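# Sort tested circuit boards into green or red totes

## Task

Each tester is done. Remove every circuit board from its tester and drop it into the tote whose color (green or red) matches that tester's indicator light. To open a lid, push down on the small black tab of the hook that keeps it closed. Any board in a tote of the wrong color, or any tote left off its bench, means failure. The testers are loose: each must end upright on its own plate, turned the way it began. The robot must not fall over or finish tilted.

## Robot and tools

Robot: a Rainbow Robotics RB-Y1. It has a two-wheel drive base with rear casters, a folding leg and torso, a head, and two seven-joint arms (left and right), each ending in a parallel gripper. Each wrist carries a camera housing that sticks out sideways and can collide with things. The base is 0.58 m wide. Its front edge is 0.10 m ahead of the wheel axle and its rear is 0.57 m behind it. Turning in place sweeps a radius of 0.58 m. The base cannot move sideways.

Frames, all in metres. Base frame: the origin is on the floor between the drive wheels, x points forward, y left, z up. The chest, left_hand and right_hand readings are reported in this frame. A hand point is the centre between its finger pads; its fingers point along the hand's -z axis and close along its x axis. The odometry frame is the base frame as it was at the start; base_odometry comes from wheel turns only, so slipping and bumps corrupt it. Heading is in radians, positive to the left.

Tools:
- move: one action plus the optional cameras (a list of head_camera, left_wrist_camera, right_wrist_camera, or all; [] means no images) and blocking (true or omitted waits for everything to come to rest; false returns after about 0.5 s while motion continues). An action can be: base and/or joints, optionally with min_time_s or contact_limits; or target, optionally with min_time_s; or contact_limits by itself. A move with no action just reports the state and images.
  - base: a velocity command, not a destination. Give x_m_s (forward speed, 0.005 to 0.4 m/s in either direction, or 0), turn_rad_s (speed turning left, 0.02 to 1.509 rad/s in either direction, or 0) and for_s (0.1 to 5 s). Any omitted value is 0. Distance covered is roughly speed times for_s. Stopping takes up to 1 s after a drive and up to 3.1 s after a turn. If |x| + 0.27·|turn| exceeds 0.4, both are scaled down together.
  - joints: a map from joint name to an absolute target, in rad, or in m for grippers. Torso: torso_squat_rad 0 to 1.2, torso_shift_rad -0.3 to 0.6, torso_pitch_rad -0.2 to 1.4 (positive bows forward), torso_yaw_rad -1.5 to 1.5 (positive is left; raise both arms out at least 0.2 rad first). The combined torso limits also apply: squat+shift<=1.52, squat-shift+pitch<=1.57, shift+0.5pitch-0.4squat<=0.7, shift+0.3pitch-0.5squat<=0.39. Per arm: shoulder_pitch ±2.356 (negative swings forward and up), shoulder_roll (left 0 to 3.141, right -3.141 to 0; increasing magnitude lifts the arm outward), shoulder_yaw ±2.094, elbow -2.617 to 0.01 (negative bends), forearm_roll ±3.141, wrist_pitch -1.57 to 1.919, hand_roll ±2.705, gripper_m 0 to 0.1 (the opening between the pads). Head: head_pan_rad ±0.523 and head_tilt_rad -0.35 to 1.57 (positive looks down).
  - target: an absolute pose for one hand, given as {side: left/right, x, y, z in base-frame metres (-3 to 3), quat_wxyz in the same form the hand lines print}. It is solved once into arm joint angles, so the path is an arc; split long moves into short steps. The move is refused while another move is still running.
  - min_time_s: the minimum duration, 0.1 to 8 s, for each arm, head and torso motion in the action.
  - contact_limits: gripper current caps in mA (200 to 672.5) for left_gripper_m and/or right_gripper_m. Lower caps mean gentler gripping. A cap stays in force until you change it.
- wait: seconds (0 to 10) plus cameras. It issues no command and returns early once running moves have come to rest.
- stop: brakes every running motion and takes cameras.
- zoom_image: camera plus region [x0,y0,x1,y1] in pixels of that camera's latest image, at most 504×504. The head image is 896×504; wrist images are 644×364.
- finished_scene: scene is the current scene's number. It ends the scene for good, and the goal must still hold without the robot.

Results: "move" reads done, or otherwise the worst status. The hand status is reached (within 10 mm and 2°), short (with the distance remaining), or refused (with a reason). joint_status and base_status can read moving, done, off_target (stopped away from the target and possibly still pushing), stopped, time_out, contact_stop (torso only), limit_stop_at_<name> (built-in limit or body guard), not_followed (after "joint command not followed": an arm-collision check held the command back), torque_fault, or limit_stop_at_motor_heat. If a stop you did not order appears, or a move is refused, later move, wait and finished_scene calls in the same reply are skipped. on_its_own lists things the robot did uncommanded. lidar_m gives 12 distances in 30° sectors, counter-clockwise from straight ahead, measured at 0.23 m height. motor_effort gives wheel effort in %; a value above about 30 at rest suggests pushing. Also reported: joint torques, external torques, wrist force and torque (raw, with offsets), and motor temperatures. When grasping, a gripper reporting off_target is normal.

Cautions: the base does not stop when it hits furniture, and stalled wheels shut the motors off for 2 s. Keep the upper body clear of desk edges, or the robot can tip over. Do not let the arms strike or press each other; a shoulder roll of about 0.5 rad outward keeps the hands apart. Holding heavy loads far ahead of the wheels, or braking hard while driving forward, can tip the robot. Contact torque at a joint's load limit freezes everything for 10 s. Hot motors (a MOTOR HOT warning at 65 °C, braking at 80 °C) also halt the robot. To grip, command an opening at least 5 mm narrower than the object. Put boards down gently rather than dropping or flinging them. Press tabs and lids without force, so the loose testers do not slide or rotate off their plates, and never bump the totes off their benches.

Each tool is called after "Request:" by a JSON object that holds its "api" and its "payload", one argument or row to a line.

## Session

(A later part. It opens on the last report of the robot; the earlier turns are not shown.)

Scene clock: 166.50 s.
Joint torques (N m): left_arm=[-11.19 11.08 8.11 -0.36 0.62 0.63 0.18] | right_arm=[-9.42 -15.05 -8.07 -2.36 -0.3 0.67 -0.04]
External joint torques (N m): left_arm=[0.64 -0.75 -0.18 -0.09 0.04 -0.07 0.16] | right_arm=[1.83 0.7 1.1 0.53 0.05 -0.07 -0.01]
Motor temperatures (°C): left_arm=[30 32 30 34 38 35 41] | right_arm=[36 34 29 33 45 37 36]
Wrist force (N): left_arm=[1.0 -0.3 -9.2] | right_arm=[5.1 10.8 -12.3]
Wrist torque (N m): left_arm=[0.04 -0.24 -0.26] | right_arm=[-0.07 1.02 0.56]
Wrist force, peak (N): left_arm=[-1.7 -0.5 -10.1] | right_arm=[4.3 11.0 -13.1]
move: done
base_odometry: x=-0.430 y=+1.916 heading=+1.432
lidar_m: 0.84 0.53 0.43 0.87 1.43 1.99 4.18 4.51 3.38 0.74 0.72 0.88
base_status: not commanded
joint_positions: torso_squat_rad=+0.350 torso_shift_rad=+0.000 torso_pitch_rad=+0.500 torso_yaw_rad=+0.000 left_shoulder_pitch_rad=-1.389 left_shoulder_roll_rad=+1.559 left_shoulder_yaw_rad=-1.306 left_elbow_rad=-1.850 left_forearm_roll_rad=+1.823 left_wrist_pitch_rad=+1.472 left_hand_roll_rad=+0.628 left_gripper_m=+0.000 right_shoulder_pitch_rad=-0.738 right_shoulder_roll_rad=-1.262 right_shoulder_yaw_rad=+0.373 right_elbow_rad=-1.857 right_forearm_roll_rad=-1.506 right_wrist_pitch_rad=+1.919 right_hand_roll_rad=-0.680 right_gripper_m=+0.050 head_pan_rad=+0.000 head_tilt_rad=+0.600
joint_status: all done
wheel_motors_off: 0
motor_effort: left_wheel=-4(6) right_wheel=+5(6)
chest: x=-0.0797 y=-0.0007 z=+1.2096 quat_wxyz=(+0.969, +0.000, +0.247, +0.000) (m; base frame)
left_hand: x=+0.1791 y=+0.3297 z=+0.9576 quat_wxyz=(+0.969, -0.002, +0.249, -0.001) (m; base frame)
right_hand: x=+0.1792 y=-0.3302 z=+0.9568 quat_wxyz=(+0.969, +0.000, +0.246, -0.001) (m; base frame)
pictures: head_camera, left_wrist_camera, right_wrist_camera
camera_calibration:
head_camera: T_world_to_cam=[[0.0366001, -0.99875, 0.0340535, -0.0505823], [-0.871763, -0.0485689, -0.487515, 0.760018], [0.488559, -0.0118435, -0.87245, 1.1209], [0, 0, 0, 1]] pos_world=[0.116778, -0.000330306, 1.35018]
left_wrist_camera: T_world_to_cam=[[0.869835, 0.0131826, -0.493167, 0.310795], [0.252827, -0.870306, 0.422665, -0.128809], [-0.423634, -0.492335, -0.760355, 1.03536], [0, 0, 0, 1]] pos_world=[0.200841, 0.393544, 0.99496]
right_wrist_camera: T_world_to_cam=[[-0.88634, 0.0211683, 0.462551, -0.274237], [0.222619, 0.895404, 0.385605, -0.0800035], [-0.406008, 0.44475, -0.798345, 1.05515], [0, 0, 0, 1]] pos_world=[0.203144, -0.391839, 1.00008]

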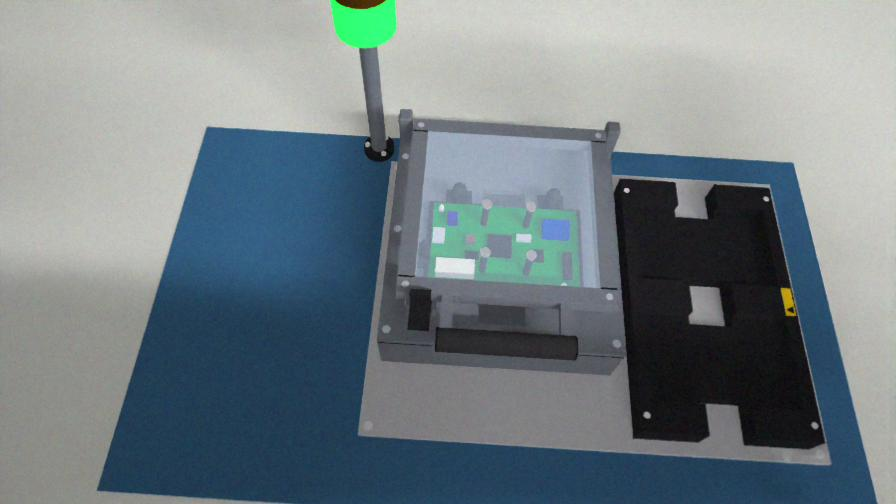

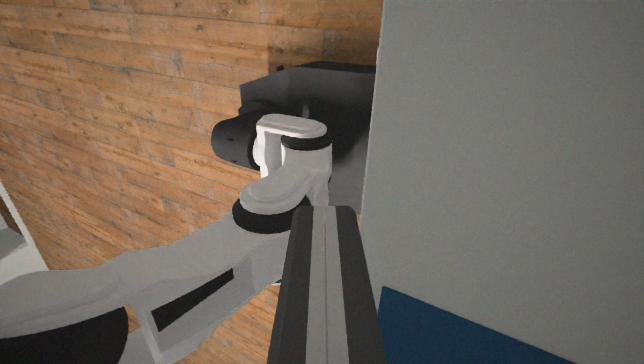

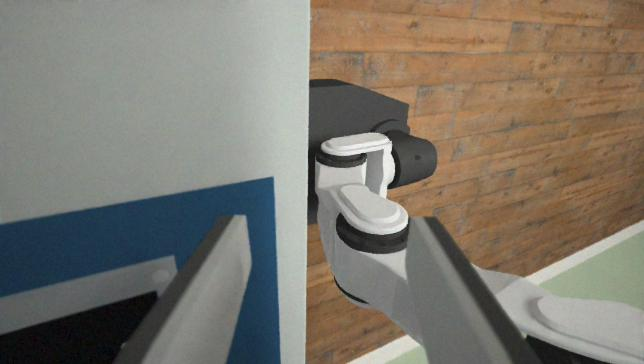

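Request:
{"api": "move", "payload": {
  "target": {"side": "left", "x": 0.289, "y": 0.014, "z": 1.01, "quat_wxyz": [0.995, -0.1, 0, 0]}
}}

Request:
{"api": "zoom_image", "payload": {
  "camera": "left_wrist_camera",
  "region": [180, 140, 484, 364]
}}

Scene clock: 186.97 s.
Joint torques (N m): left_arm=[-16.81 5.87 10.49 -0.93 0.44 -0.3 -0.33] | right_arm=[-9.96 -14.87 -8.35 -2.27 -0.45 0.69 0.08]
External joint torques (N m): left_arm=[1.77 0.07 -0.06 0.21 0.33 0.13 -0.33] | right_arm=[1.3 0.87 0.82 0.63 -0.1 -0.06 0.1]
Motor temperatures (°C): left_arm=[30 32 30 33 38 35 41] | right_arm=[35 34 29 33 45 37 36]
Wrist force (N): left_arm=[-2.2 1.4 -9.3] | right_arm=[5.2 10.7 -12.4]
Wrist torque (N m): left_arm=[-0.11 -0.47 -0.24] | right_arm=[-0.06 1.03 0.54]
Wrist force, peak (N): left_arm=[-0.3 0.9 -10.3] | right_arm=[5.3 11.1 -12.5]
move: done
base_odometry: x=-0.430 y=+1.916 heading=+1.432
lidar_m: 0.84 0.53 0.42 0.86 1.42 1.99 4.18 4.50 3.38 0.74 0.73 0.87
base_status: not commanded
joint_positions: torso_squat_rad=+0.350 torso_shift_rad=+0.000 torso_pitch_rad=+0.500 torso_yaw_rad=+0.000 left_shoulder_pitch_rad=-1.762 left_shoulder_roll_rad=+0.885 left_shoulder_yaw_rad=-1.194 left_elbow_rad=-1.854 left_forearm_roll_rad=+1.473 left_wrist_pitch_rad=+1.349 left_hand_roll_rad=+1.415 left_gripper_m=+0.000 right_shoulder_pitch_rad=-0.738 right_shoulder_roll_rad=-1.262 right_shoulder_yaw_rad=+0.373 right_elbow_rad=-1.857 right_forearm_roll_rad=-1.506 right_wrist_pitch_rad=+1.919 right_hand_roll_rad=-0.680 right_gripper_m=+0.050 head_pan_rad=+0.000 head_tilt_rad=+0.600
joint_status: all done
wheel_motors_off: 0
motor_effort: left_wheel=-4(6) right_wheel=+5(5)
chest: x=-0.0797 y=-0.0007 z=+1.2096 quat_wxyz=(+0.969, +0.000, +0.247, +0.000) (m; base frame)
left_hand: x=+0.2890 y=+0.0139 z=+1.0102 quat_wxyz=(+0.995, -0.100, +0.000, +0.000) (m; base frame)
left_hand_status: reached (checked arc, planned for 1.0 s): 0 mm and 0.0 deg off.
right_hand: x=+0.1792 y=-0.3302 z=+0.9568 quat_wxyz=(+0.969, +0.000, +0.246, -0.001) (m; base frame)
pictures: head_camera, left_wrist_camera, right_wrist_camera
camera_calibration:
head_camera: T_world_to_cam=[[0.0365555, -0.998751, 0.0340519, -0.0505901], [-0.87172, -0.0485303, -0.487594, 0.760094], [0.488638, -0.0118595, -0.872406, 1.12088], [0, 0, 0, 1]] pos_world=[0.116732, -0.00034627, 1.3502]
left_wrist_camera: T_world_to_cam=[[0.999813, 0.0126407, -0.0146585, -0.275656], [0.0191443, -0.757518, 0.652534, -0.619915], [-0.00285558, -0.652692, -0.757618, 0.844245], [0, 0, 0, 1]] pos_world=[0.289883, 0.0849198, 1.04009]
right_wrist_camera: T_world_to_cam=[[-0.886344, 0.021235, 0.462539, -0.274254], [0.222665, 0.895406, 0.385575, -0.0799477], [-0.405973, 0.444744, -0.798367, 1.05517], [0, 0, 0, 1]] pos_world=[0.203088, -0.39187, 1.00009]

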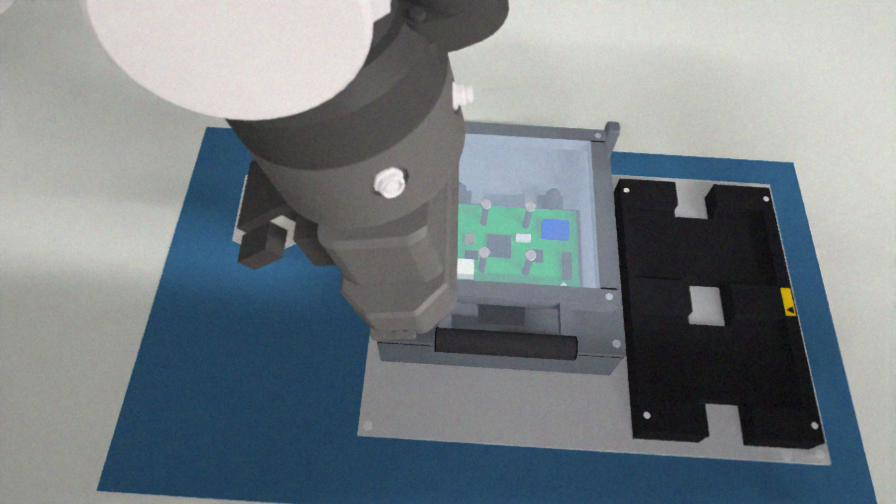

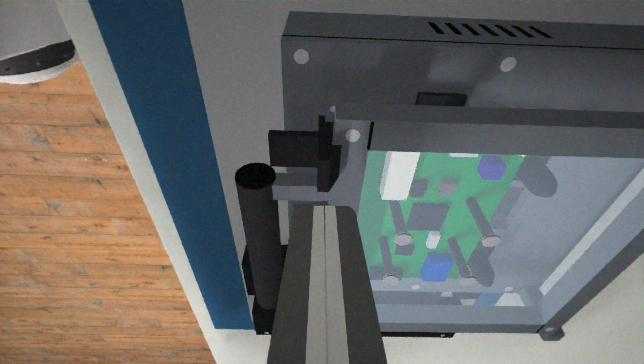

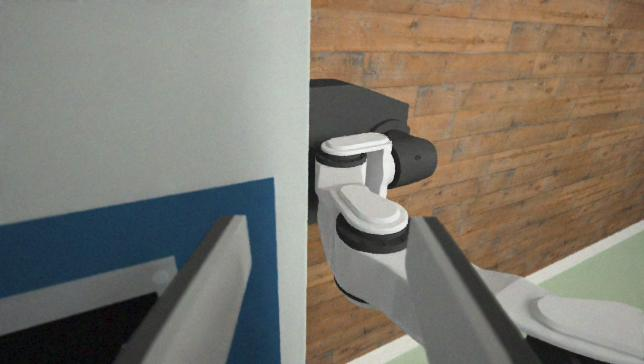

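Scaled by 1.658 from the camera's 644x364 image, which has a finer 920x520 frame.

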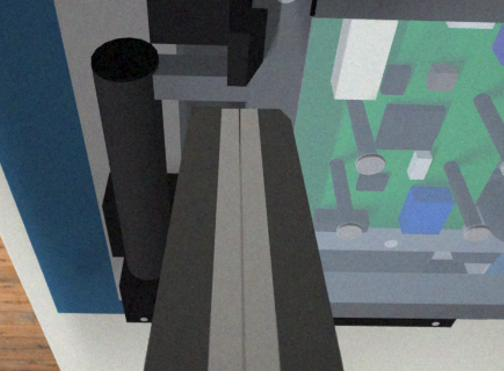

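Request:
{"api": "move", "payload": {
  "target": {"side": "left", "x": 0.281, "y": 0.026, "z": 1.0, "quat_wxyz": [0.995, -0.1, 0, 0]},
  "cameras": ["head_camera", "left_wrist_camera"]
}}

Request:
{"api": "zoom_image", "payload": {
  "camera": "left_wrist_camera",
  "region": [200, 80, 440, 280]
}}

Request:
{"api": "zoom_image", "payload": {
  "camera": "head_camera",
  "region": [320, 230, 520, 380]
}}

Scene clock: 201.97 s.
Joint torques (N m): left_arm=[-16.95 6.2 9.97 -1.34 0.21 -0.57 0.17] | right_arm=[-9.72 -14.97 -8.63 -2.43 -0.51 0.78 0.05]
External joint torques (N m): left_arm=[1.11 0.36 -0.45 -0.03 0.09 -0.15 0.17] | right_arm=[1.53 0.78 0.54 0.46 -0.16 0.04 0.08]
Motor temperatures (°C): left_arm=[30 32 30 33 38 35 41] | right_arm=[35 34 29 33 45 37 36]
Wrist force (N): left_arm=[-1.5 1.3 -9.4] | right_arm=[5.6 10.5 -12.5]
Wrist torque (N m): left_arm=[-0.10 -0.39 -0.23] | right_arm=[-0.04 1.08 0.56]
Wrist force, peak (N): left_arm=[-1.9 2.0 -10.1] | right_arm=[5.3 11.0 -12.5]
move: done
base_odometry: x=-0.430 y=+1.916 heading=+1.432
lidar_m: 0.84 0.53 0.43 0.86 1.42 1.98 4.18 4.51 3.37 0.73 0.74 0.87
base_status: not commanded
joint_positions: torso_squat_rad=+0.350 torso_shift_rad=+0.000 torso_pitch_rad=+0.500 torso_yaw_rad=+0.000 left_shoulder_pitch_rad=-1.729 left_shoulder_roll_rad=+0.922 left_shoulder_yaw_rad=-1.205 left_elbow_rad=-1.906 left_forearm_roll_rad=+1.453 left_wrist_pitch_rad=+1.329 left_hand_roll_rad=+1.424 left_gripper_m=+0.000 right_shoulder_pitch_rad=-0.738 right_shoulder_roll_rad=-1.262 right_shoulder_yaw_rad=+0.373 right_elbow_rad=-1.857 right_forearm_roll_rad=-1.506 right_wrist_pitch_rad=+1.919 right_hand_roll_rad=-0.680 right_gripper_m=+0.050 head_pan_rad=+0.000 head_tilt_rad=+0.600
joint_status: all done
wheel_motors_off: 0
motor_effort: left_wheel=-4(4) right_wheel=+5(5)
chest: x=-0.0797 y=-0.0007 z=+1.2096 quat_wxyz=(+0.969, +0.000, +0.247, +0.000) (m; base frame)
left_hand: x=+0.2806 y=+0.0256 z=+1.0003 quat_wxyz=(+0.995, -0.099, +0.001, +0.000) (m; base frame)
left_hand_status: reached (checked arc, planned for 0.3 s): 1 mm and 0.2 deg off.
right_hand: x=+0.1792 y=-0.3302 z=+0.9568 quat_wxyz=(+0.969, +0.000, +0.246, -0.001) (m; base frame)
pictures: head_camera, left_wrist_camera
camera_calibration:
head_camera: T_world_to_cam=[[0.0365778, -0.99875, 0.0340726, -0.0506001], [-0.87172, -0.0485599, -0.487592, 0.760089], [0.488637, -0.0118667, -0.872406, 1.12088], [0, 0, 0, 1]] pos_world=[0.116729, -0.000325896, 1.3502]
left_wrist_camera: T_world_to_cam=[[0.999772, 0.0116678, -0.0178573, -0.264351], [0.0204863, -0.758472, 0.651384, -0.603639], [-0.00594402, -0.651601, -0.758538, 0.846103], [0, 0, 0, 1]] pos_world=[0.281687, 0.0965631, 1.03028]

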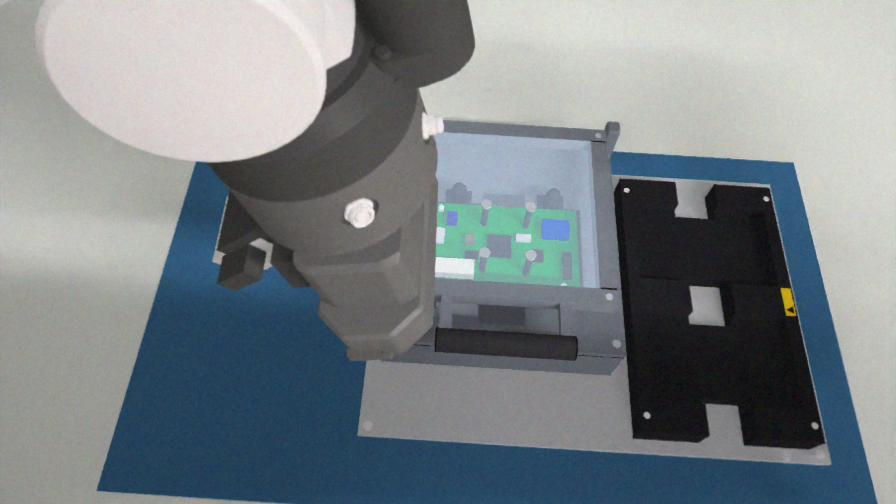

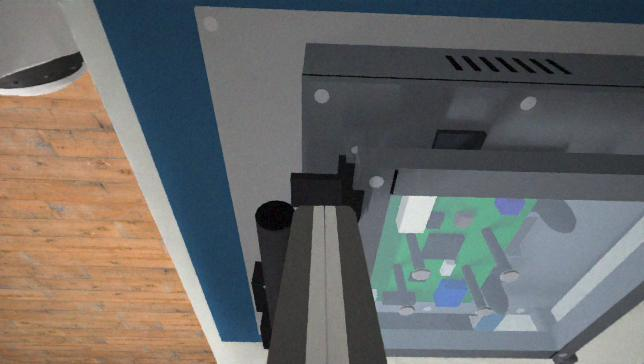

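Scaled by 2.100 from the camera's 644x364 image, which has a finer 920x520 frame.

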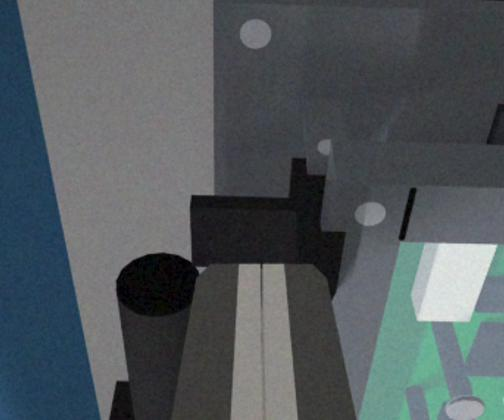

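Scaled by 2.520 from the camera's 896x504 image, which has a finer 1280x720 frame.

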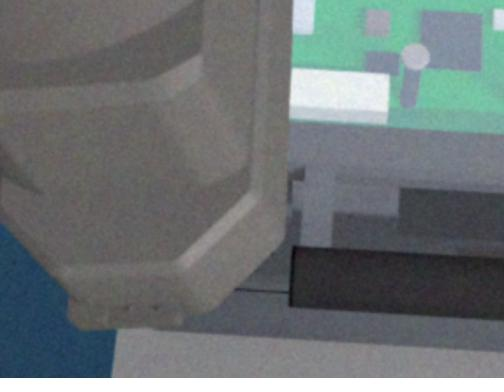

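Request:
{"api": "move", "payload": {
  "target": {"side": "left", "x": 0.272, "y": 0.026, "z": 0.985, "quat_wxyz": [0.995, -0.1, 0, 0]},
  "cameras": ["head_camera", "left_wrist_camera"]
}}

Request:
{"api": "zoom_image", "payload": {
  "camera": "left_wrist_camera",
  "region": [200, 80, 440, 280]
}}

Scene clock: 210.83 s.
Joint torques (N m): left_arm=[-16.77 5.55 9.98 -1.55 0.31 -0.69 0.24] | right_arm=[-10.29 -14.72 -8.15 -2.39 -0.4 0.65 -0.03]
External joint torques (N m): left_arm=[0.92 -0.16 -0.32 0.06 0.2 -0.26 0.25] | right_arm=[0.97 1.02 1.02 0.51 -0.05 -0.09 0]
Motor temperatures (°C): left_arm=[30 32 30 33 38 35 41] | right_arm=[35 34 29 33 45 37 36]
Wrist force (N): left_arm=[-1.8 0.9 -9.4] | right_arm=[5.4 10.6 -12.3]
Wrist torque (N m): left_arm=[-0.04 -0.44 -0.25] | right_arm=[-0.05 1.07 0.54]
Wrist force, peak (N): left_arm=[-1.9 1.9 -10.5] | right_arm=[5.2 11.0 -12.7]
move: done
base_odometry: x=-0.430 y=+1.916 heading=+1.432
lidar_m: 0.84 0.54 0.43 0.87 1.42 1.99 4.18 4.50 3.38 0.73 0.73 0.87
base_status: not commanded
joint_positions: torso_squat_rad=+0.350 torso_shift_rad=+0.000 torso_pitch_rad=+0.500 torso_yaw_rad=+0.000 left_shoulder_pitch_rad=-1.699 left_shoulder_roll_rad=+0.920 left_shoulder_yaw_rad=-1.227 left_elbow_rad=-1.937 left_forearm_roll_rad=+1.410 left_wrist_pitch_rad=+1.303 left_hand_roll_rad=+1.451 left_gripper_m=+0.000 right_shoulder_pitch_rad=-0.737 right_shoulder_roll_rad=-1.262 right_shoulder_yaw_rad=+0.373 right_elbow_rad=-1.857 right_forearm_roll_rad=-1.506 right_wrist_pitch_rad=+1.919 right_hand_roll_rad=-0.680 right_gripper_m=+0.050 head_pan_rad=+0.000 head_tilt_rad=+0.600
joint_status: all done
wheel_motors_off: 0
motor_effort: left_wheel=-2(5) right_wheel=+3(5)
chest: x=-0.0797 y=-0.0007 z=+1.2096 quat_wxyz=(+0.969, +0.000, +0.247, +0.000) (m; base frame)
left_hand: x=+0.2714 y=+0.0260 z=+0.9858 quat_wxyz=(+0.995, -0.100, +0.001, -0.001) (m; base frame)
left_hand_status: reached (checked arc, planned for 0.2 s): 1 mm and 0.2 deg off.
right_hand: x=+0.1792 y=-0.3302 z=+0.9568 quat_wxyz=(+0.969, +0.000, +0.246, -0.001) (m; base frame)
pictures: head_camera, left_wrist_camera
camera_calibration:
head_camera: T_world_to_cam=[[0.0365811, -0.99875, 0.0340707, -0.0505981], [-0.871716, -0.0485619, -0.487599, 0.760095], [0.488644, -0.0118631, -0.872403, 1.12088], [0, 0, 0, 1]] pos_world=[0.116726, -0.000326061, 1.35021]
left_wrist_camera: T_world_to_cam=[[0.99978, 0.0111644, -0.017774, -0.255496], [0.0200617, -0.757265, 0.6528, -0.594997], [-0.00617147, -0.653012, -0.757322, 0.834226], [0, 0, 0, 1]] pos_world=[0.272525, 0.097042, 1.01565]

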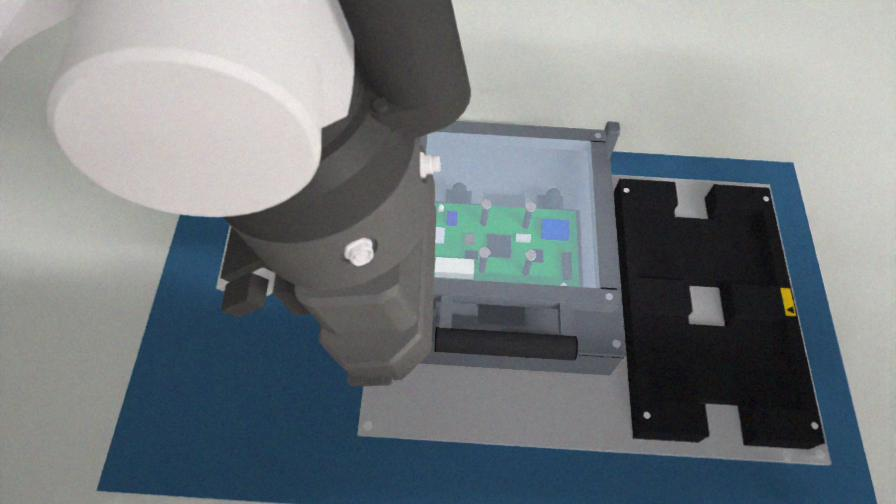

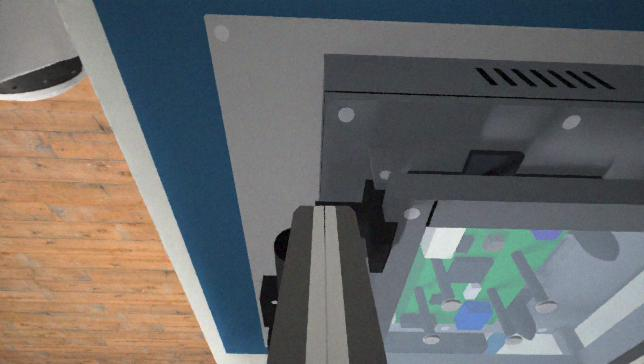

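Scaled by 2.100 from the camera's 644x364 image, which has a finer 920x520 frame.

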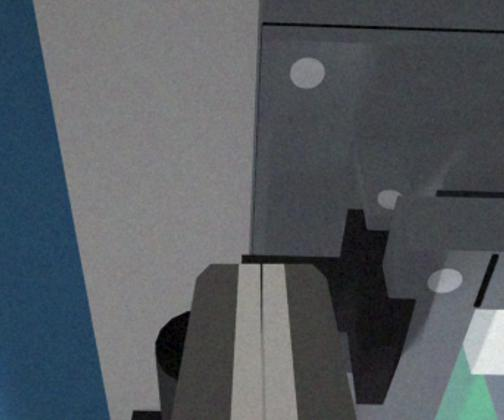

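Request:
{"api": "move", "payload": {
  "target": {"side": "left", "x": 0.274, "y": 0.025, "z": 0.972, "quat_wxyz": [0.995, -0.1, 0, 0]},
  "cameras": ["left_wrist_camera"]
}}

Request:
{"api": "move", "payload": {
  "target": {"side": "left", "x": 0.274, "y": 0.025, "z": 0.96, "quat_wxyz": [0.995, -0.1, 0, 0]},
  "cameras": ["head_camera", "left_wrist_camera"]
}}

Request:
{"api": "zoom_image", "payload": {
  "camera": "left_wrist_camera",
  "region": [200, 80, 440, 280]
}}

Scene clock: 218.10 s.
Joint torques (N m): left_arm=[-10.88 5.25 4.12 7.67 -5.67 -2.58 0.11] | right_arm=[-10.07 -15.03 -8.47 -2.42 -0.5 0.64 -0.02]
External joint torques (N m): left_arm=[6.87 -0.43 -6.16 9.48 -5.78 -2.15 0.12] | right_arm=[1.22 0.72 0.71 0.46 -0.16 -0.1 0.01]
Motor temperatures (°C): left_arm=[30 32 30 33 38 35 41] | right_arm=[35 34 29 33 45 37 36]
Wrist force (N): left_arm=[-31.0 6.6 39.7] | right_arm=[5.4 10.5 -12.3]
Wrist torque (N m): left_arm=[0.22 -0.14 -0.35] | right_arm=[-0.04 1.06 0.56]
Wrist force, peak (N): left_arm=[-42.6 7.5 61.2] | right_arm=[6.3 10.4 -12.7]
move: done
base_odometry: x=-0.430 y=+1.916 heading=+1.432
lidar_m: 0.84 0.53 0.43 0.87 1.42 1.98 4.18 4.51 3.39 0.74 0.74 0.87
base_status: not commanded
joint_positions: torso_squat_rad=+0.350 torso_shift_rad=-0.001 torso_pitch_rad=+0.498 torso_yaw_rad=+0.000 left_shoulder_pitch_rad=-1.681 left_shoulder_roll_rad=+0.905 left_shoulder_yaw_rad=-1.244 left_elbow_rad=-1.917 left_forearm_roll_rad=+1.382 left_wrist_pitch_rad=+1.282 left_hand_roll_rad=+1.443 left_gripper_m=+0.000 right_shoulder_pitch_rad=-0.737 right_shoulder_roll_rad=-1.262 right_shoulder_yaw_rad=+0.373 right_elbow_rad=-1.857 right_forearm_roll_rad=-1.506 right_wrist_pitch_rad=+1.919 right_hand_roll_rad=-0.680 right_gripper_m=+0.050 head_pan_rad=+0.000 head_tilt_rad=+0.600
joint_status: all done
wheel_motors_off: 0
motor_effort: left_wheel=+6(9) right_wheel=+6(20)
chest: x=-0.0808 y=-0.0005 z=+1.2098 quat_wxyz=(+0.969, +0.000, +0.246, +0.000) (m; base frame)
left_hand: x=+0.2725 y=+0.0249 z=+0.9743 quat_wxyz=(+0.995, -0.101, -0.001, -0.001) (m; base frame)
left_hand_status: reached (checked arc, planned for 0.2 s): 3 mm and 0.2 deg off.
right_hand: x=+0.1787 y=-0.3300 z=+0.9575 quat_wxyz=(+0.969, +0.000, +0.246, -0.001) (m; base frame)
pictures: left_wrist_camera
camera_calibration:
left_wrist_camera: T_world_to_cam=[[0.999866, 0.0101295, -0.012837, -0.261545], [0.0160563, -0.756853, 0.653387, -0.587868], [-0.00309724, -0.653506, -0.756915, 0.82366], [0, 0, 0, 1]] pos_world=[0.2735, 0.0959858, 1.00419]

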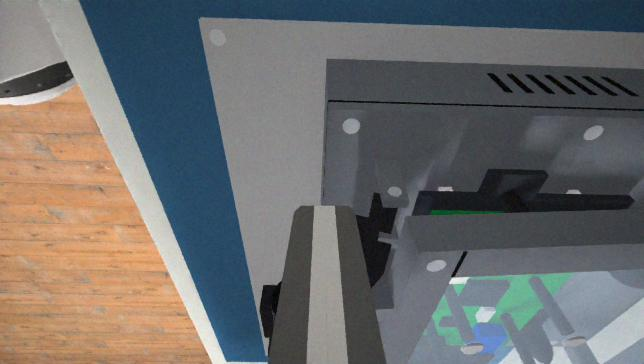

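Scene clock: 218.87 s.
Joint torques (N m): left_arm=[17.45 -3.31 -23.34 18.68 -10.59 -4.45 -0.08] | right_arm=[-10.21 -14.86 -8.71 -2.31 -0.49 0.71 0.12]
External joint torques (N m): left_arm=[35.3 -8.97 -33.63 20.59 -10.67 -4 -0.07] | right_arm=[1.13 0.89 0.49 0.56 -0.15 -0.03 0.15]
Motor temperatures (°C): left_arm=[30 32 30 33 39 35 41] | right_arm=[35 34 29 33 45 37 36]
Wrist force (N): left_arm=[-55.1 8.8 166.1] | right_arm=[5.1 10.7 -12.3]
Wrist torque (N m): left_arm=[0.79 -0.03 -0.02] | right_arm=[-0.06 1.02 0.54]
Wrist force, peak (N): left_arm=[-66.1 15.3 195.8] | right_arm=[5.5 10.7 -13.0]
move: done
base_odometry: x=-0.430 y=+1.916 heading=+1.433
lidar_m: 0.84 0.53 0.43 0.88 1.42 1.99 4.18 4.48 3.38 0.73 0.74 0.87
base_status: not commanded
joint_positions: torso_squat_rad=+0.351 torso_shift_rad=-0.003 torso_pitch_rad=+0.494 torso_yaw_rad=+0.001 left_shoulder_pitch_rad=-1.668 left_shoulder_roll_rad=+0.893 left_shoulder_yaw_rad=-1.253 left_elbow_rad=-1.899 left_forearm_roll_rad=+1.359 left_wrist_pitch_rad=+1.262 left_hand_roll_rad=+1.433 left_gripper_m=+0.000 right_shoulder_pitch_rad=-0.737 right_shoulder_roll_rad=-1.262 right_shoulder_yaw_rad=+0.373 right_elbow_rad=-1.857 right_forearm_roll_rad=-1.506 right_wrist_pitch_rad=+1.919 right_hand_roll_rad=-0.680 right_gripper_m=+0.050 head_pan_rad=+0.000 head_tilt_rad=+0.600
joint_status: all done
wheel_motors_off: 0
motor_effort: left_wheel=+21(26) right_wheel=+4(13)
chest: x=-0.0830 y=-0.0002 z=+1.2104 quat_wxyz=(+0.970, +0.000, +0.244, +0.000) (m; base frame)
left_hand: x=+0.2743 y=+0.0232 z=+0.9684 quat_wxyz=(+0.995, -0.104, -0.007, -0.003) (m; base frame)
left_hand_status: reached (checked arc, planned for 0.2 s): 9 mm and 1.0 deg off.
right_hand: x=+0.1776 y=-0.3296 z=+0.9592 quat_wxyz=(+0.970, +0.000, +0.244, +0.000) (m; base frame)
pictures: head_camera, left_wrist_camera
camera_calibration:
head_camera: T_world_to_cam=[[0.0371395, -0.998708, 0.0346895, -0.0506875], [-0.868711, -0.049424, -0.492848, 0.76419], [0.493926, -0.011831, -0.869424, 1.11998], [0, 0, 0, 1]] pos_world=[0.112557, 0.000397718, 1.35212]
left_wrist_camera: T_world_to_cam=[[0.999959, 0.00895262, -0.00124154, -0.274627], [0.0075533, -0.752305, 0.658771, -0.588298], [0.00496371, -0.658754, -0.752342, 0.811463], [0, 0, 0, 1]] pos_world=[0.275031, 0.094433, 0.99771]

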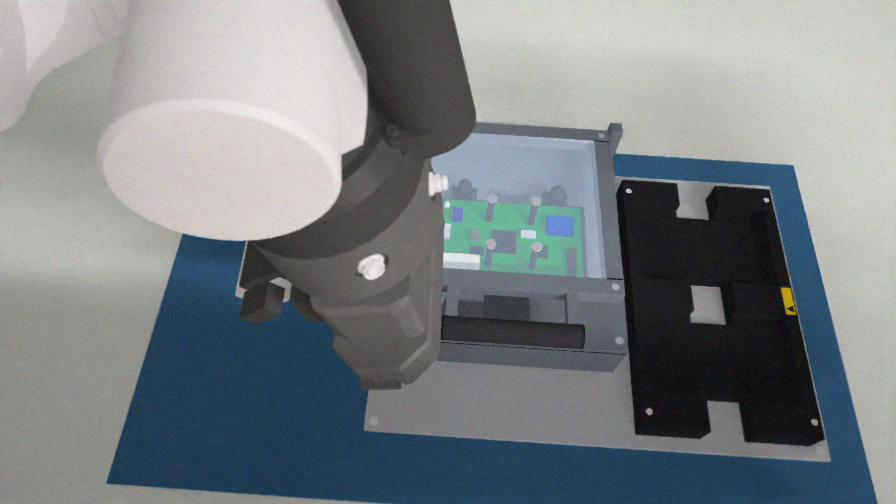

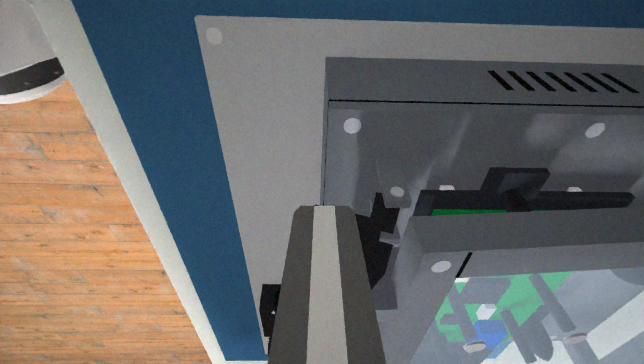

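Scaled by 2.100 from the camera's 644x364 image, which has a finer 920x520 frame.

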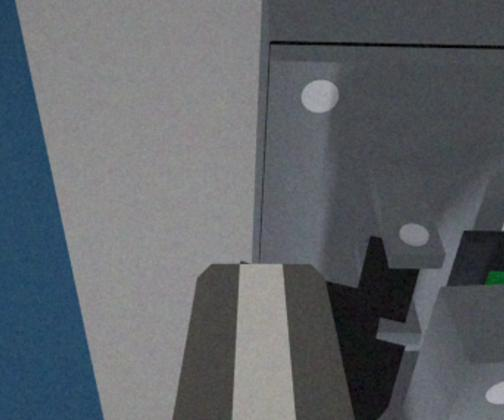

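Request:
{"api": "move", "payload": {
  "target": {"side": "left", "x": 0.265, "y": 0.028, "z": 1.0, "quat_wxyz": [0.995, -0.1, 0, 0]},
  "cameras": []
}}

Request:
{"api": "move", "payload": {
  "target": {"side": "left", "x": 0.18, "y": 0.22, "z": 1.03, "quat_wxyz": [0.995, -0.1, 0, 0]}
}}

Request:
{"api": "zoom_image", "payload": {
  "camera": "head_camera",
  "region": [350, 90, 650, 390]
}}

Scene clock: 225.60 s.
Joint torques (N m): left_arm=[-15.66 5.65 8.87 -0.34 0.12 -0.38 0.22] | right_arm=[-10.08 -14.86 -8.68 -2.4 -0.57 0.67 0.06]
External joint torques (N m): left_arm=[1.88 -0.07 -1.42 1.06 0.01 0.05 0.22] | right_arm=[1.17 0.88 0.49 0.5 -0.22 -0.08 0.09]
Motor temperatures (°C): left_arm=[30 32 30 34 39 36 41] | right_arm=[35 34 29 33 45 37 36]
Wrist force (N): left_arm=[-1.6 1.3 -9.2] | right_arm=[5.3 10.3 -12.5]
Wrist torque (N m): left_arm=[-0.10 -0.38 -0.23] | right_arm=[-0.02 1.04 0.54]
Wrist force, peak (N): left_arm=[-55.0 8.7 166.0] | right_arm=[5.5 10.8 -12.9]
move: done
base_odometry: x=-0.430 y=+1.916 heading=+1.432
lidar_m: 0.84 0.53 0.43 0.87 1.42 1.99 4.18 4.50 3.38 0.74 0.72 0.87
base_status: not commanded
joint_positions: torso_squat_rad=+0.350 torso_shift_rad=+0.000 torso_pitch_rad=+0.500 torso_yaw_rad=+0.000 left_shoulder_pitch_rad=-1.716 left_shoulder_roll_rad=+0.935 left_shoulder_yaw_rad=-1.212 left_elbow_rad=-1.965 left_forearm_roll_rad=+1.435 left_wrist_pitch_rad=+1.322 left_hand_roll_rad=+1.468 left_gripper_m=+0.000 right_shoulder_pitch_rad=-0.737 right_shoulder_roll_rad=-1.262 right_shoulder_yaw_rad=+0.373 right_elbow_rad=-1.857 right_forearm_roll_rad=-1.506 right_wrist_pitch_rad=+1.919 right_hand_roll_rad=-0.680 right_gripper_m=+0.050 head_pan_rad=+0.000 head_tilt_rad=+0.600
joint_status: all done
wheel_motors_off: 0
motor_effort: left_wheel=+1(21) right_wheel=+0(15)
chest: x=-0.0797 y=-0.0007 z=+1.2096 quat_wxyz=(+0.969, +0.000, +0.247, +0.000) (m; base frame)
left_hand: x=+0.2671 y=+0.0271 z=+0.9974 quat_wxyz=(+0.995, -0.100, +0.003, +0.000) (m; base frame)
left_hand_status: reached (checked arc, planned for 0.3 s): 3 mm and 0.3 deg off.
right_hand: x=+0.1792 y=-0.3302 z=+0.9567 quat_wxyz=(+0.969, +0.000, +0.246, -0.001) (m; base frame)
pictures: none
No camera images: "cameras" was empty.

Scene clock: 227.20 s.
Joint torques (N m): left_arm=[-7.1 8.12 8.53 0.4 0.31 -0.6 0.26] | right_arm=[-10.25 -14.86 -8.64 -2.56 -0.49 0.73 0.11]
External joint torques (N m): left_arm=[0.98 -0.26 1.08 0.29 0.14 -0.2 0.26] | right_arm=[1.01 0.89 0.53 0.34 -0.15 -0.02 0.14]
Motor temperatures (°C): left_arm=[30 32 30 34 39 36 41] | right_arm=[35 34 29 33 45 37 36]
Wrist force (N): left_arm=[-1.7 1.2 -9.1] | right_arm=[5.3 10.4 -12.5]
Wrist torque (N m): left_arm=[-0.09 -0.41 -0.23] | right_arm=[-0.03 1.04 0.57]
Wrist force, peak (N): left_arm=[-2.6 1.8 -9.3] | right_arm=[5.3 10.9 -12.7]
move: done
base_odometry: x=-0.430 y=+1.916 heading=+1.432
lidar_m: 0.84 0.53 0.43 0.88 1.42 1.99 4.18 4.49 3.38 0.73 0.73 0.87
base_status: not commanded
joint_positions: torso_squat_rad=+0.350 torso_shift_rad=+0.000 torso_pitch_rad=+0.500 torso_yaw_rad=+0.000 left_shoulder_pitch_rad=-1.476 left_shoulder_roll_rad=+1.832 left_shoulder_yaw_rad=-1.159 left_elbow_rad=-2.503 left_forearm_roll_rad=+1.627 left_wrist_pitch_rad=+1.052 left_hand_roll_rad=+1.122 left_gripper_m=+0.000 right_shoulder_pitch_rad=-0.737 right_shoulder_roll_rad=-1.262 right_shoulder_yaw_rad=+0.373 right_elbow_rad=-1.857 right_forearm_roll_rad=-1.506 right_wrist_pitch_rad=+1.919 right_hand_roll_rad=-0.680 right_gripper_m=+0.050 head_pan_rad=+0.000 head_tilt_rad=+0.600
joint_status: all done
wheel_motors_off: 0
motor_effort: left_wheel=+1(2) right_wheel=+0(3)
chest: x=-0.0797 y=-0.0007 z=+1.2096 quat_wxyz=(+0.969, +0.000, +0.247, +0.000) (m; base frame)
left_hand: x=+0.1806 y=+0.2200 z=+1.0302 quat_wxyz=(+0.995, -0.098, -0.002, +0.001) (m; base frame)
left_hand_status: reached (checked arc, planned for 1.2 s): 1 mm and 0.4 deg off.
right_hand: x=+0.1791 y=-0.3302 z=+0.9568 quat_wxyz=(+0.969, +0.000, +0.246, -0.001) (m; base frame)
pictures: head_camera, left_wrist_camera, right_wrist_camera
camera_calibration:
head_camera: T_world_to_cam=[[0.0366025, -0.998749, 0.0340709, -0.0505833], [-0.871706, -0.0485809, -0.487615, 0.76011], [0.48866, -0.0118519, -0.872394, 1.12088], [0, 0, 0, 1]] pos_world=[0.116716, -0.000308667, 1.35021]
left_wrist_camera: T_world_to_cam=[[0.999821, 0.0157745, -0.0104653, -0.174555], [0.018794, -0.760916, 0.648578, -0.46993], [0.00226783, -0.648659, -0.761076, 0.995398], [0, 0, 0, 1]] pos_world=[0.181098, 0.290851, 1.06053]
right_wrist_camera: T_world_to_cam=[[-0.886271, 0.0212207, 0.46268, -0.27444], [0.222678, 0.895446, 0.385474, -0.0798337], [-0.406125, 0.444663, -0.798334, 1.05508], [0, 0, 0, 1]] pos_world=[0.203046, -0.391847, 1.00006]

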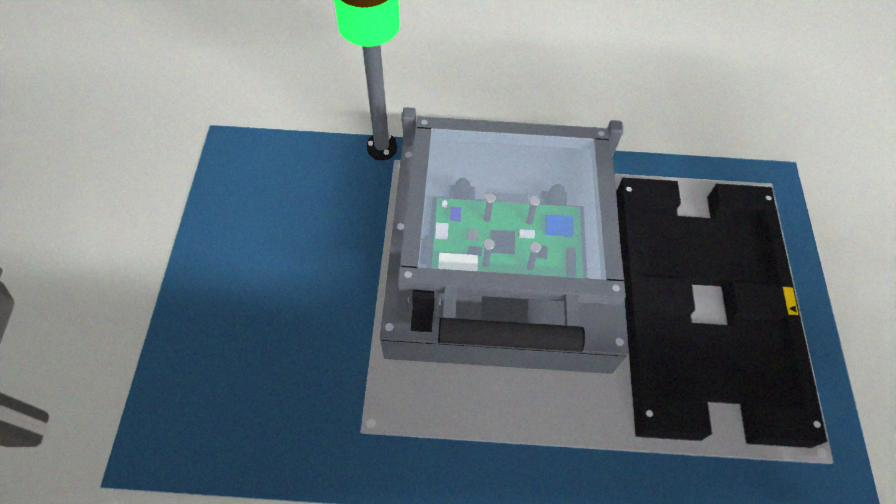

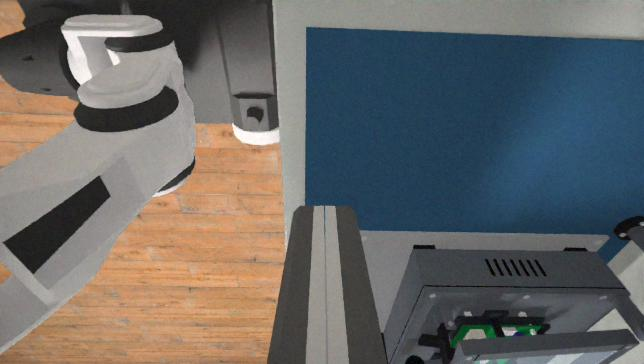

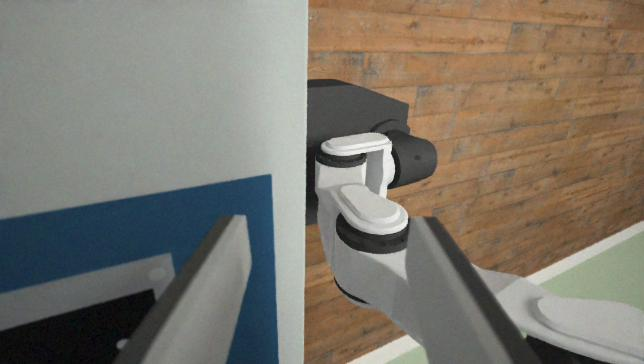

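Scaled by 1.680 from the camera's 896x504 image, which has a finer 1280x720 frame.

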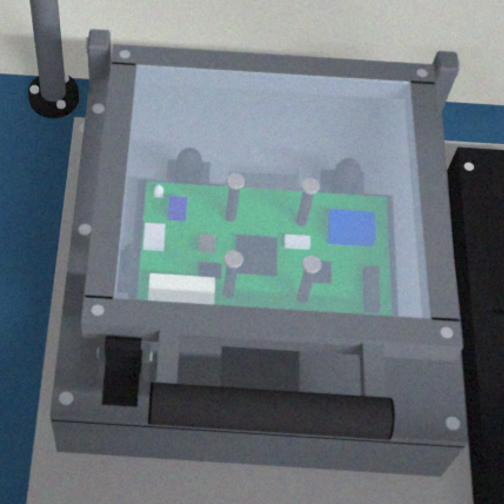

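Request:
{"api": "move", "payload": {
  "target": {"side": "right", "x": 0.16, "y": -0.12, "z": 0.985, "quat_wxyz": [0.866, 0, -0.5, 0]},
  "cameras": []
}}

Request:
{"api": "move", "payload": {
  "joints": {"right_gripper_m": 0.0},
  "cameras": []
}}

Request:
{"api": "move", "payload": {
  "target": {"side": "right", "x": 0.19, "y": -0.052, "z": 0.97, "quat_wxyz": [0.866, 0, -0.5, 0]}
}}

Request:
{"api": "zoom_image", "payload": {
  "camera": "head_camera",
  "region": [350, 200, 650, 500]
}}

Scene clock: 247.80 s.
Joint torques (N m): left_arm=[-6.89 8.21 8.46 0.44 0.31 -0.54 0.29] | right_arm=[-10.25 -14.81 -8.62 -2.38 -0.55 0.71 0.01]
External joint torques (N m): left_arm=[1.19 -0.16 1 0.33 0.14 -0.14 0.29] | right_arm=[1 0.94 0.55 0.52 -0.2 -0.04 0.04]
Motor temperatures (°C): left_arm=[29 32 30 34 39 35 41] | right_arm=[35 34 29 33 45 37 36]
Wrist force (N): left_arm=[-1.7 1.2 -9.0] | right_arm=[5.3 10.4 -12.4]
Wrist torque (N m): left_arm=[-0.09 -0.41 -0.23] | right_arm=[-0.03 1.04 0.55]
Wrist force, peak (N): left_arm=[-1.6 1.2 -9.4] | right_arm=[5.7 10.8 -12.5]
move: refused
base_odometry: x=-0.430 y=+1.916 heading=+1.432
lidar_m: 0.85 0.52 0.43 0.88 1.42 1.99 4.18 4.50 3.38 0.74 0.74 0.87
base_status: not commanded
joint_positions: torso_squat_rad=+0.350 torso_shift_rad=+0.000 torso_pitch_rad=+0.500 torso_yaw_rad=+0.000 left_shoulder_pitch_rad=-1.476 left_shoulder_roll_rad=+1.832 left_shoulder_yaw_rad=-1.159 left_elbow_rad=-2.503 left_forearm_roll_rad=+1.627 left_wrist_pitch_rad=+1.052 left_hand_roll_rad=+1.122 left_gripper_m=+0.000 right_shoulder_pitch_rad=-0.737 right_shoulder_roll_rad=-1.262 right_shoulder_yaw_rad=+0.373 right_elbow_rad=-1.857 right_forearm_roll_rad=-1.506 right_wrist_pitch_rad=+1.919 right_hand_roll_rad=-0.680 right_gripper_m=+0.050 head_pan_rad=+0.000 head_tilt_rad=+0.600
joint_status: not commanded
wheel_motors_off: 0
motor_effort: left_wheel=+0(2) right_wheel=-1(2)
chest: x=-0.0797 y=-0.0007 z=+1.2096 quat_wxyz=(+0.969, +0.000, +0.247, +0.000) (m; base frame)
left_hand: x=+0.1806 y=+0.2200 z=+1.0302 quat_wxyz=(+0.995, -0.098, -0.002, +0.001) (m; base frame)
right_hand: x=+0.1791 y=-0.3302 z=+0.9568 quat_wxyz=(+0.969, +0.000, +0.246, -0.001) (m; base frame)
right_hand_status: refused: the posture found for that pose touches the torso. Nothing moved. The solve starts from where the arm stands: from another posture it may find a clear one.
pictures: none
No camera images: "cameras" was empty.

not run: a stop that you did not command came earlier in this reply.

not run: a stop that you did not command came earlier in this reply.

Scaled by 1.680 from the camera's 896x504 image, which has a finer 1280x720 frame.

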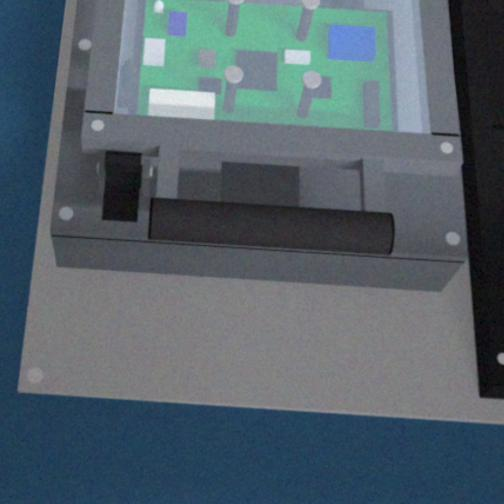

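Request:
{"api": "move", "payload": {
  "target": {"side": "right", "x": 0.18, "y": -0.16, "z": 0.985, "quat_wxyz": [0.814, 0.171, -0.47, 0.296]},
  "cameras": []
}}

Request:
{"api": "move", "payload": {
  "joints": {"right_gripper_m": 0.0},
  "cameras": []
}}

Request:
{"api": "move", "payload": {
  "target": {"side": "right", "x": 0.212, "y": -0.10, "z": 0.963, "quat_wxyz": [0.814, 0.171, -0.47, 0.296]}
}}

Request:
{"api": "zoom_image", "payload": {
  "camera": "head_camera",
  "region": [350, 200, 650, 500]
}}

Scene clock: 265.67 s.
Joint torques (N m): left_arm=[-7.28 7.39 7.46 0.4 0.3 -0.42 0.2] | right_arm=[19.25 6.92 22.16 13.13 4.2 -1.33 -0.76]
External joint torques (N m): left_arm=[0.82 -0.93 -0.01 0.26 0.13 -0.01 0.21] | right_arm=[27.89 20.55 30.86 17.72 4.43 -1.3 -0.75]
External joint torques when the fault began: right_arm=[60.05 63.37 68.6 19.3 -2.19 -9.61 1.65]
Motor temperatures (°C): left_arm=[29 32 30 33 39 35 41] | right_arm=[35 34 29 33 45 37 36]
Wrist force (N): left_arm=[-1.6 1.1 -8.9] | right_arm=[-26.5 27.9 134.1]
Wrist torque (N m): left_arm=[-0.08 -0.39 -0.23] | right_arm=[-0.61 -2.87 0.88]
Wrist force, peak (N): left_arm=[1.3 0.1 -11.2] | right_arm=[-72.4 -7.2 187.5]
move: torque_fault
TORQUE FAULT: right_shoulder_yaw_rad reached its load limit. The robot stopped for 10 seconds, dropped its targets and accepts commands again. The stop added 9.2 s to the call.
base_odometry: x=-0.430 y=+1.916 heading=+1.432
lidar_m: 0.85 0.54 0.43 0.88 1.42 1.98 4.18 4.51 3.37 0.74 0.73 0.88
base_status: not commanded
joint_positions: torso_squat_rad=+0.350 torso_shift_rad=-0.002 torso_pitch_rad=+0.496 torso_yaw_rad=-0.001 left_shoulder_pitch_rad=-1.476 left_shoulder_roll_rad=+1.832 left_shoulder_yaw_rad=-1.158 left_elbow_rad=-2.503 left_forearm_roll_rad=+1.627 left_wrist_pitch_rad=+1.052 left_hand_roll_rad=+1.122 left_gripper_m=+0.000 right_shoulder_pitch_rad=-0.475 right_shoulder_roll_rad=-1.161 right_shoulder_yaw_rad=+0.273 right_elbow_rad=-2.065 right_forearm_roll_rad=-1.262 right_wrist_pitch_rad=+1.529 right_hand_roll_rad=-0.443 right_gripper_m=+0.050 head_pan_rad=+0.000 head_tilt_rad=+0.600
joint_status: right_shoulder_pitch_rad torque_fault (moved +0.262 of +1.139); right_shoulder_roll_rad torque_fault (moved +0.101 of +0.403); right_shoulder_yaw_rad torque_fault (moved -0.100 of -0.288); right_elbow_rad torque_fault (moved -0.208 of -0.743); right_forearm_roll_rad torque_fault (moved +0.244 of +0.870); right_wrist_pitch_rad torque_fault (moved -0.390 of -1.501); right_hand_roll_rad torque_fault (moved +0.237 of +0.838)
wheel_motors_off: 0
on_its_own: right_shoulder_pitch_rad is held at -0.469, not at your +0.402, since a torque_fault; right_shoulder_roll_rad is held at -1.156, not at your -0.860, since a torque_fault; right_shoulder_yaw_rad is held at +0.280, not at your +0.085, since a torque_fault; right_elbow_rad is held at -2.061, not at your -2.601, since a torque_fault; right_forearm_roll_rad is held at -1.261, not at your -0.636, since a torque_fault; right_wrist_pitch_rad is held at +1.529, not at your +0.418, since a torque_fault; right_hand_roll_rad is held at -0.444, not at your +0.158, since a torque_fault
motor_effort: left_wheel=+1(35) right_wheel=+3(24)
chest: x=-0.0819 y=+0.0001 z=+1.2101 quat_wxyz=(+0.969, +0.000, +0.245, +0.000) (m; base frame)
left_hand: x=+0.1793 y=+0.2203 z=+1.0315 quat_wxyz=(+0.995, -0.098, -0.005, +0.001) (m; base frame)
right_hand: x=+0.1922 y=-0.2694 z=+0.9001 quat_wxyz=(+0.984, +0.099, +0.066, +0.130) (m; base frame)
right_hand_status: short (checked arc, planned for 1.5 s): torque_fault, 139 mm and 68.7 deg off.
pictures: none
No camera images: "cameras" was empty.

not run: a stop that you did not command came earlier in this reply.

not run: a stop that you did not command came earlier in this reply.

Scaled by 1.680 from the camera's 896x504 image, which has a finer 1280x720 frame.

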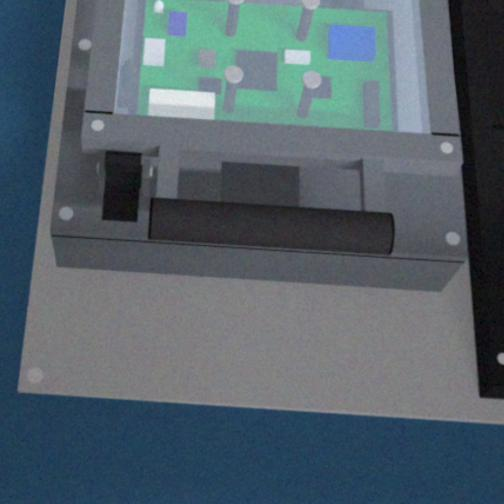

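Request:
{"api": "move", "payload": {
  "target": {"side": "right", "x": 0.17, "y": -0.28, "z": 1.06, "quat_wxyz": [0.984, 0.099, 0.066, 0.130]},
  "cameras": []
}}

Request:
{"api": "move", "payload": {
  "joints": {"right_gripper_m": 0.0}
}}

Scene clock: 277.57 s.
Joint torques (N m): left_arm=[-7.61 7.78 7.84 0.28 0.36 -0.34 0.21] | right_arm=[-5.61 -13.93 -8.71 -0.58 -0.2 -0.18 0]
External joint torques (N m): left_arm=[0.47 -0.6 0.38 0.17 0.19 0.06 0.21] | right_arm=[2.05 0.47 0.22 0.08 0.03 -0.1 0.01]
Motor temperatures (°C): left_arm=[29 32 30 33 39 35 41] | right_arm=[36 34 29 34 45 37 36]
Wrist force (N): left_arm=[-1.5 0.9 -9.1] | right_arm=[2.7 9.3 -12.7]
Wrist torque (N m): left_arm=[-0.04 -0.37 -0.22] | right_arm=[0.04 0.86 0.53]
Wrist force, peak (N): left_arm=[-0.8 1.2 -9.9] | right_arm=[-26.9 28.0 134.4]
move: done
base_odometry: x=-0.430 y=+1.916 heading=+1.432
lidar_m: 0.84 0.53 0.43 0.87 1.42 1.97 4.18 4.51 3.39 0.74 0.73 0.87
base_status: not commanded
joint_positions: torso_squat_rad=+0.350 torso_shift_rad=+0.000 torso_pitch_rad=+0.500 torso_yaw_rad=+0.000 left_shoulder_pitch_rad=-1.475 left_shoulder_roll_rad=+1.832 left_shoulder_yaw_rad=-1.158 left_elbow_rad=-2.503 left_forearm_roll_rad=+1.627 left_wrist_pitch_rad=+1.052 left_hand_roll_rad=+1.122 left_gripper_m=+0.000 right_shoulder_pitch_rad=-0.390 right_shoulder_roll_rad=-1.459 right_shoulder_yaw_rad=-0.220 right_elbow_rad=-2.319 right_forearm_roll_rad=-1.760 right_wrist_pitch_rad=+1.716 right_hand_roll_rad=-0.622 right_gripper_m=+0.050 head_pan_rad=+0.000 head_tilt_rad=+0.600
joint_status: all done
wheel_motors_off: 0
motor_effort: left_wheel=+2(8) right_wheel=-3(14)
chest: x=-0.0798 y=-0.0007 z=+1.2096 quat_wxyz=(+0.969, +0.000, +0.247, +0.000) (m; base frame)
left_hand: x=+0.1806 y=+0.2200 z=+1.0303 quat_wxyz=(+0.995, -0.098, -0.003, +0.001) (m; base frame)
right_hand: x=+0.1718 y=-0.2804 z=+1.0578 quat_wxyz=(+0.984, +0.096, +0.071, +0.131) (m; base frame)
right_hand_status: reached (checked arc, planned for 0.8 s): 3 mm and 0.7 deg off.
pictures: none
No camera images: "cameras" was empty.

Scene clock: 278.63 s.
Joint torques (N m): left_arm=[-7.55 7.94 7.85 0.29 0.43 -0.42 0.18] | right_arm=[-5.56 -13.7 -8.65 -0.62 -0.17 -0.1 -0.01]
External joint torques (N m): left_arm=[0.52 -0.44 0.4 0.18 0.26 -0.02 0.19] | right_arm=[2.11 0.7 0.28 0.04 0.07 -0.02 0]
Motor temperatures (°C): left_arm=[29 32 30 33 39 35 41] | right_arm=[36 34 29 33 45 37 36]
Wrist force (N): left_arm=[-1.6 1.2 -9.0] | right_arm=[2.8 9.4 -12.8]
Wrist torque (N m): left_arm=[-0.09 -0.40 -0.22] | right_arm=[0.01 0.89 0.52]
Wrist force, peak (N): left_arm=[-1.6 1.2 -9.3] | right_arm=[2.8 9.8 -12.8]
move: done
base_odometry: x=-0.430 y=+1.916 heading=+1.432
lidar_m: 0.85 0.53 0.43 0.87 1.42 1.99 4.18 4.52 3.38 0.74 0.73 0.89
base_status: not commanded
joint_positions: torso_squat_rad=+0.350 torso_shift_rad=+0.000 torso_pitch_rad=+0.500 torso_yaw_rad=+0.000 left_shoulder_pitch_rad=-1.475 left_shoulder_roll_rad=+1.832 left_shoulder_yaw_rad=-1.158 left_elbow_rad=-2.503 left_forearm_roll_rad=+1.627 left_wrist_pitch_rad=+1.052 left_hand_roll_rad=+1.122 left_gripper_m=+0.000 right_shoulder_pitch_rad=-0.390 right_shoulder_roll_rad=-1.459 right_shoulder_yaw_rad=-0.220 right_elbow_rad=-2.319 right_forearm_roll_rad=-1.760 right_wrist_pitch_rad=+1.716 right_hand_roll_rad=-0.622 right_gripper_m=+0.000 head_pan_rad=+0.000 head_tilt_rad=+0.600
joint_status: all done
wheel_motors_off: 0
motor_effort: left_wheel=+2(4) right_wheel=-2(4)
chest: x=-0.0798 y=-0.0007 z=+1.2096 quat_wxyz=(+0.969, +0.000, +0.247, +0.000) (m; base frame)
left_hand: x=+0.1806 y=+0.2200 z=+1.0303 quat_wxyz=(+0.995, -0.098, -0.003, +0.001) (m; base frame)
right_hand: x=+0.1718 y=-0.2804 z=+1.0578 quat_wxyz=(+0.984, +0.096, +0.071, +0.131) (m; base frame)
pictures: head_camera, left_wrist_camera, right_wrist_camera
camera_calibration:
head_camera: T_world_to_cam=[[0.0365404, -0.998751, 0.0340805, -0.0506186], [-0.871676, -0.0485322, -0.487674, 0.760168], [0.488719, -0.0118873, -0.872361, 1.12086], [0, 0, 0, 1]] pos_world=[0.116686, -0.00033876, 1.35023]
left_wrist_camera: T_world_to_cam=[[0.999823, 0.0157879, -0.0102718, -0.174797], [0.0186786, -0.760905, 0.648595, -0.469973], [0.00242408, -0.648672, -0.761065, 0.995379], [0, 0, 0, 1]] pos_world=[0.181131, 0.290829, 1.06057]
right_wrist_camera: T_world_to_cam=[[-0.963, -0.24918, 0.102666, -0.0105767], [-0.134932, 0.775553, 0.616693, -0.378453], [-0.23329, 0.580023, -0.78048, 1.10002], [0, 0, 0, 1]] pos_world=[0.195374, -0.347162, 1.09302]

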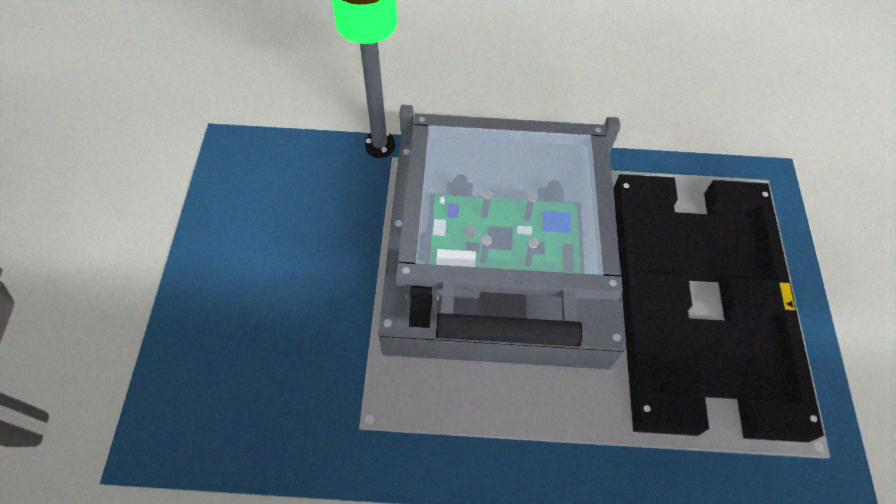

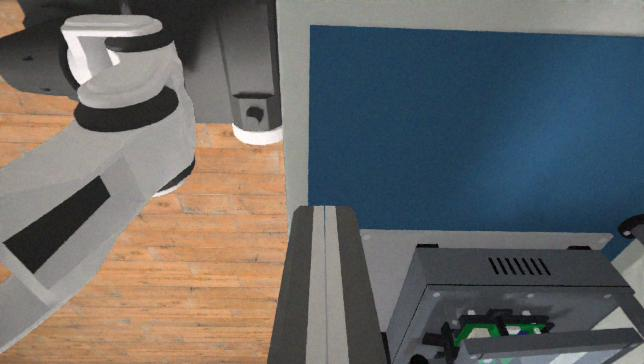

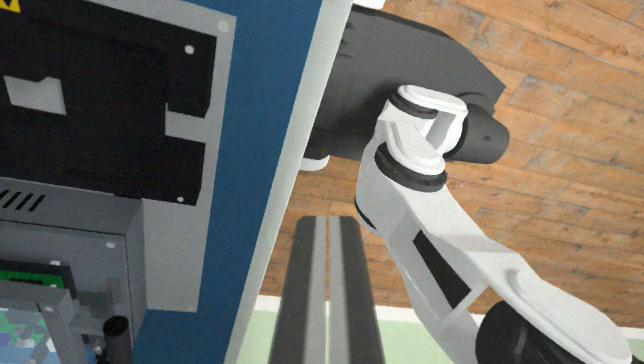

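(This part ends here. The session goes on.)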